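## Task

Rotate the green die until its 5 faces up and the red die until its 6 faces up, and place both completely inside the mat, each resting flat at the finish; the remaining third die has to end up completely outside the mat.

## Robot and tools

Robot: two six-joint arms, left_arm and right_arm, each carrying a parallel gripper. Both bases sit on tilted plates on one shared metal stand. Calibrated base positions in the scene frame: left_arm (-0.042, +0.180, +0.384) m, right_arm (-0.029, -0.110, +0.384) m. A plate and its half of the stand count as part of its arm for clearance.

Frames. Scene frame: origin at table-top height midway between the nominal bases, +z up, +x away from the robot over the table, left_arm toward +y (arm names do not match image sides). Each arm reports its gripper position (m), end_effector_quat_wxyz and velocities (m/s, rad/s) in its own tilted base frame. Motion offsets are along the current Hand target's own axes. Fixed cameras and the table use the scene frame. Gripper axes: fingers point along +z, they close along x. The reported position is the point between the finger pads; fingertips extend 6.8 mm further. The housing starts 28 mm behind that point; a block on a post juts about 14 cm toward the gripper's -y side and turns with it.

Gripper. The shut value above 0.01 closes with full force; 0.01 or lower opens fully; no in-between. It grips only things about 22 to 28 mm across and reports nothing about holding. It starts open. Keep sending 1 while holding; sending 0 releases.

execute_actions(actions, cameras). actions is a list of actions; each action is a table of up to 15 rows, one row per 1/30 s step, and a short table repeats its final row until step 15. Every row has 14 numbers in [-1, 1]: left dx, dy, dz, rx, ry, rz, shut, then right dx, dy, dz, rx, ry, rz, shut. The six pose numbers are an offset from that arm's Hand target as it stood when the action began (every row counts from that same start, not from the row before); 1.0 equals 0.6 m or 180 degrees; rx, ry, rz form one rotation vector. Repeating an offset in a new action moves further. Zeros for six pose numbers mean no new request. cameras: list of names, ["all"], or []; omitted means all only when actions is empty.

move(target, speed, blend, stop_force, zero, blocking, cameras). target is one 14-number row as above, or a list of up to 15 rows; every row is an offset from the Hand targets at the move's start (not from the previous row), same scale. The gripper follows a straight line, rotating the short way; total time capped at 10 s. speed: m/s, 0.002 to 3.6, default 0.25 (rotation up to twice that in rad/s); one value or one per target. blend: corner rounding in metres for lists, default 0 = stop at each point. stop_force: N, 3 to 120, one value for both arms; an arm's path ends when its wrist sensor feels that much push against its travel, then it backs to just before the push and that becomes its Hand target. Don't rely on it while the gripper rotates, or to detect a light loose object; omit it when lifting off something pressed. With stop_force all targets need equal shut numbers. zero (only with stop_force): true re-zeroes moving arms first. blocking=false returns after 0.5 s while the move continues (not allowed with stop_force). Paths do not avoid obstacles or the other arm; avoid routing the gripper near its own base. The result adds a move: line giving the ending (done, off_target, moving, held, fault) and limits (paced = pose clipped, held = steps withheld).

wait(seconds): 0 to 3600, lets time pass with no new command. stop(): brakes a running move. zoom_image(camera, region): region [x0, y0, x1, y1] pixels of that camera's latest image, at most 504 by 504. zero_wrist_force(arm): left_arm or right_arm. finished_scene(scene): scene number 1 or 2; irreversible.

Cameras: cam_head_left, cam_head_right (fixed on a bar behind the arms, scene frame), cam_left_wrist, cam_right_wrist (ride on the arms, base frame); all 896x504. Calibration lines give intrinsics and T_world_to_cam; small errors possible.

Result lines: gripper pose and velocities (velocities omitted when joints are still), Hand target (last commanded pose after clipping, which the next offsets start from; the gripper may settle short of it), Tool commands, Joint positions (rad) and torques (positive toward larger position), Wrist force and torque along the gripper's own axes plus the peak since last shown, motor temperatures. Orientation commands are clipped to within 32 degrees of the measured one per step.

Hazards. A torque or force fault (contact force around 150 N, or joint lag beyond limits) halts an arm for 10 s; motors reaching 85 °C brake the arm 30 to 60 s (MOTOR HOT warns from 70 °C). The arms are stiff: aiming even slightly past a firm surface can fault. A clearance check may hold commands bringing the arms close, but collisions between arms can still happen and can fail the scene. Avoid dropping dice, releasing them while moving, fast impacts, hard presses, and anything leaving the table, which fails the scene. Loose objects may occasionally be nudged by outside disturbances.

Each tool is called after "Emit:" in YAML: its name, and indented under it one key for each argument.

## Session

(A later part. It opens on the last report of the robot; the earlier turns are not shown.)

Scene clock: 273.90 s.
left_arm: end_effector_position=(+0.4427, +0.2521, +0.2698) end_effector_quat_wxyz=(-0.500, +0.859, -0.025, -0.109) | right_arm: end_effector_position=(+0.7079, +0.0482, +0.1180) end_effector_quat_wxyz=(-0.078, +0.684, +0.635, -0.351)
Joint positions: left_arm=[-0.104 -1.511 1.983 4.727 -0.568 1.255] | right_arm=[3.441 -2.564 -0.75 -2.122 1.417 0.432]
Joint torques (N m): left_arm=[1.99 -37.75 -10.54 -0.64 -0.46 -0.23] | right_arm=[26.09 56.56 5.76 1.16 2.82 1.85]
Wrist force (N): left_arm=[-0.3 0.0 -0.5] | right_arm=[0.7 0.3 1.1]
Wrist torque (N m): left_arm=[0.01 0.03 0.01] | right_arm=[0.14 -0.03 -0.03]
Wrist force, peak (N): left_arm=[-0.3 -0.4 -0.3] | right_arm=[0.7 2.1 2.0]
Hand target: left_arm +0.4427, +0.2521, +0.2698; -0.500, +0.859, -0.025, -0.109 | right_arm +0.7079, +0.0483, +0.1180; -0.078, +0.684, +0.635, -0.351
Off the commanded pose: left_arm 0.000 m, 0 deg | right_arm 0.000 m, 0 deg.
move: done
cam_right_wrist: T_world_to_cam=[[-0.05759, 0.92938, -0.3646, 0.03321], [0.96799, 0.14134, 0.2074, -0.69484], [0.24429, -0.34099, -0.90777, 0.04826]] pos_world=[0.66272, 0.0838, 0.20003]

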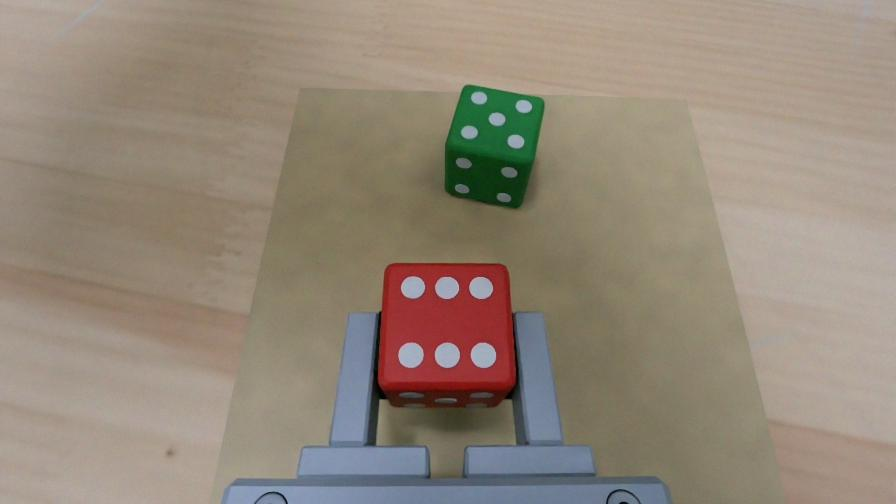

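Emit:
move:
  target: [0,0,0,0,0,0,0,0,0.0354,0.0095,0,0,0,1]
  speed: 0.012
  stop_force: 5

Emit:
move:
  target:
    - [0,0,0,0,0,0,0,0,0,0,0,0,0,0]
    - [0,0,0,0,0,0,0,0,0,-0.15,0,0,0,0]
  speed: 0.15
  cameras: ["cam_right_wrist"]

Scene clock: 280.43 s.
left_arm: end_effector_position=(+0.4427, +0.2521, +0.2698) end_effector_quat_wxyz=(-0.500, +0.859, -0.025, -0.109) | right_arm: end_effector_position=(+0.7195, +0.0435, +0.1046) end_effector_quat_wxyz=(-0.078, +0.684, +0.635, -0.351)
Joint positions: left_arm=[-0.104 -1.511 1.983 4.727 -0.568 1.255] | right_arm=[3.432 -2.61 -0.695 -2.129 1.411 0.424]
Joint torques (N m): left_arm=[2.49 -37.45 -9.31 -0.68 -0.52 -0.35] | right_arm=[23.62 65.14 -1.58 1.35 1.56 1.94]
Wrist force (N): left_arm=[0.0 -0.1 -0.3] | right_arm=[1.8 -6.7 -1.7]
Wrist torque (N m): left_arm=[-0.01 0.01 0.00] | right_arm=[0.11 0.06 -0.04]
Wrist force, peak (N): left_arm=[-0.4 -0.3 -0.5] | right_arm=[0.1 -19.9 -5.4]
Hand target: left_arm +0.4427, +0.2521, +0.2698; -0.500, +0.859, -0.025, -0.109 | right_arm +0.7195, +0.0435, +0.1047; -0.078, +0.684, +0.635, -0.351 (not the last commanded pose)
Off the commanded pose: left_arm 0.000 m, 0 deg | right_arm 0.004 m, 0 deg.
move: contact (right_arm)

Scene clock: 282.03 s.
left_arm: end_effector_position=(+0.4427, +0.2521, +0.2698) end_effector_quat_wxyz=(-0.500, +0.859, -0.025, -0.109) | right_arm: end_effector_position=(+0.7701, +0.0738, +0.1710) end_effector_quat_wxyz=(-0.049, +0.690, +0.651, -0.313)
Joint positions: left_arm=[-0.104 -1.511 1.983 4.727 -0.568 1.255] | right_arm=[3.454 -2.85 -0.035 -2.452 1.399 0.425]
Joint torques (N m): left_arm=[1.51 -37.54 -9.34 -0.55 -0.47 -0.26] | right_arm=[10.8 43.14 27.18 -1.02 2.64 1.76]
Wrist force (N): left_arm=[-0.2 0.1 -0.3] | right_arm=[0.2 0.2 1.1]
Wrist torque (N m): left_arm=[0.00 0.02 0.00] | right_arm=[0.13 0.00 0.03]
Wrist force, peak (N): left_arm=[-0.4 -0.3 -0.4] | right_arm=[0.8 0.4 2.4]
Hand target: left_arm +0.4427, +0.2521, +0.2698; -0.500, +0.859, -0.025, -0.109 | right_arm +0.7716, +0.0740, +0.1714; -0.078, +0.684, +0.635, -0.351
Off the commanded pose: left_arm 0.000 m, 0 deg | right_arm 0.002 m, 6 deg.
elbow stopped short (right arm): the move would have taken joint 3 (elbow) straighter than the controller allows.
move: off_target (right_arm)
cam_right_wrist: T_world_to_cam=[[-0.05022, 0.93479, -0.35164, 0.02409], [0.93941, 0.16376, 0.30117, -0.76548], [0.33911, -0.31521, -0.88637, 0.01132]] pos_world=[0.71646, 0.1064, 0.24904]

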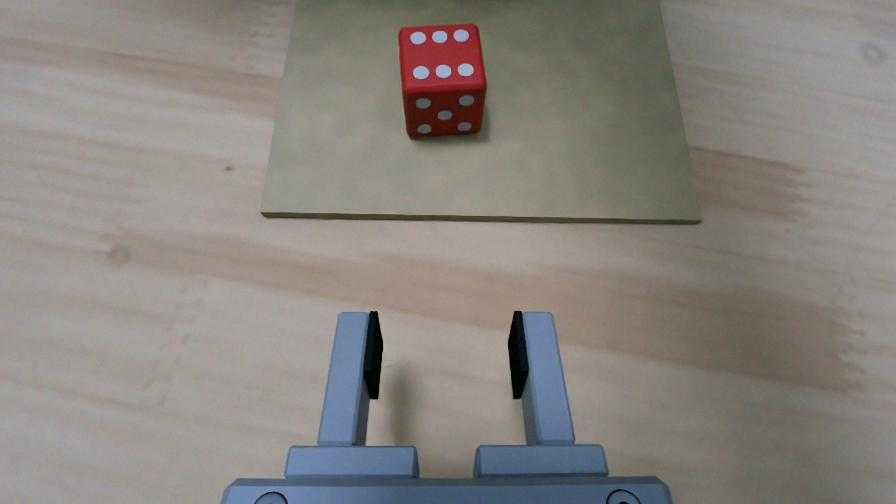

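Emit:
finished_scene:
  scene: 2

The scene is finished: the task was done.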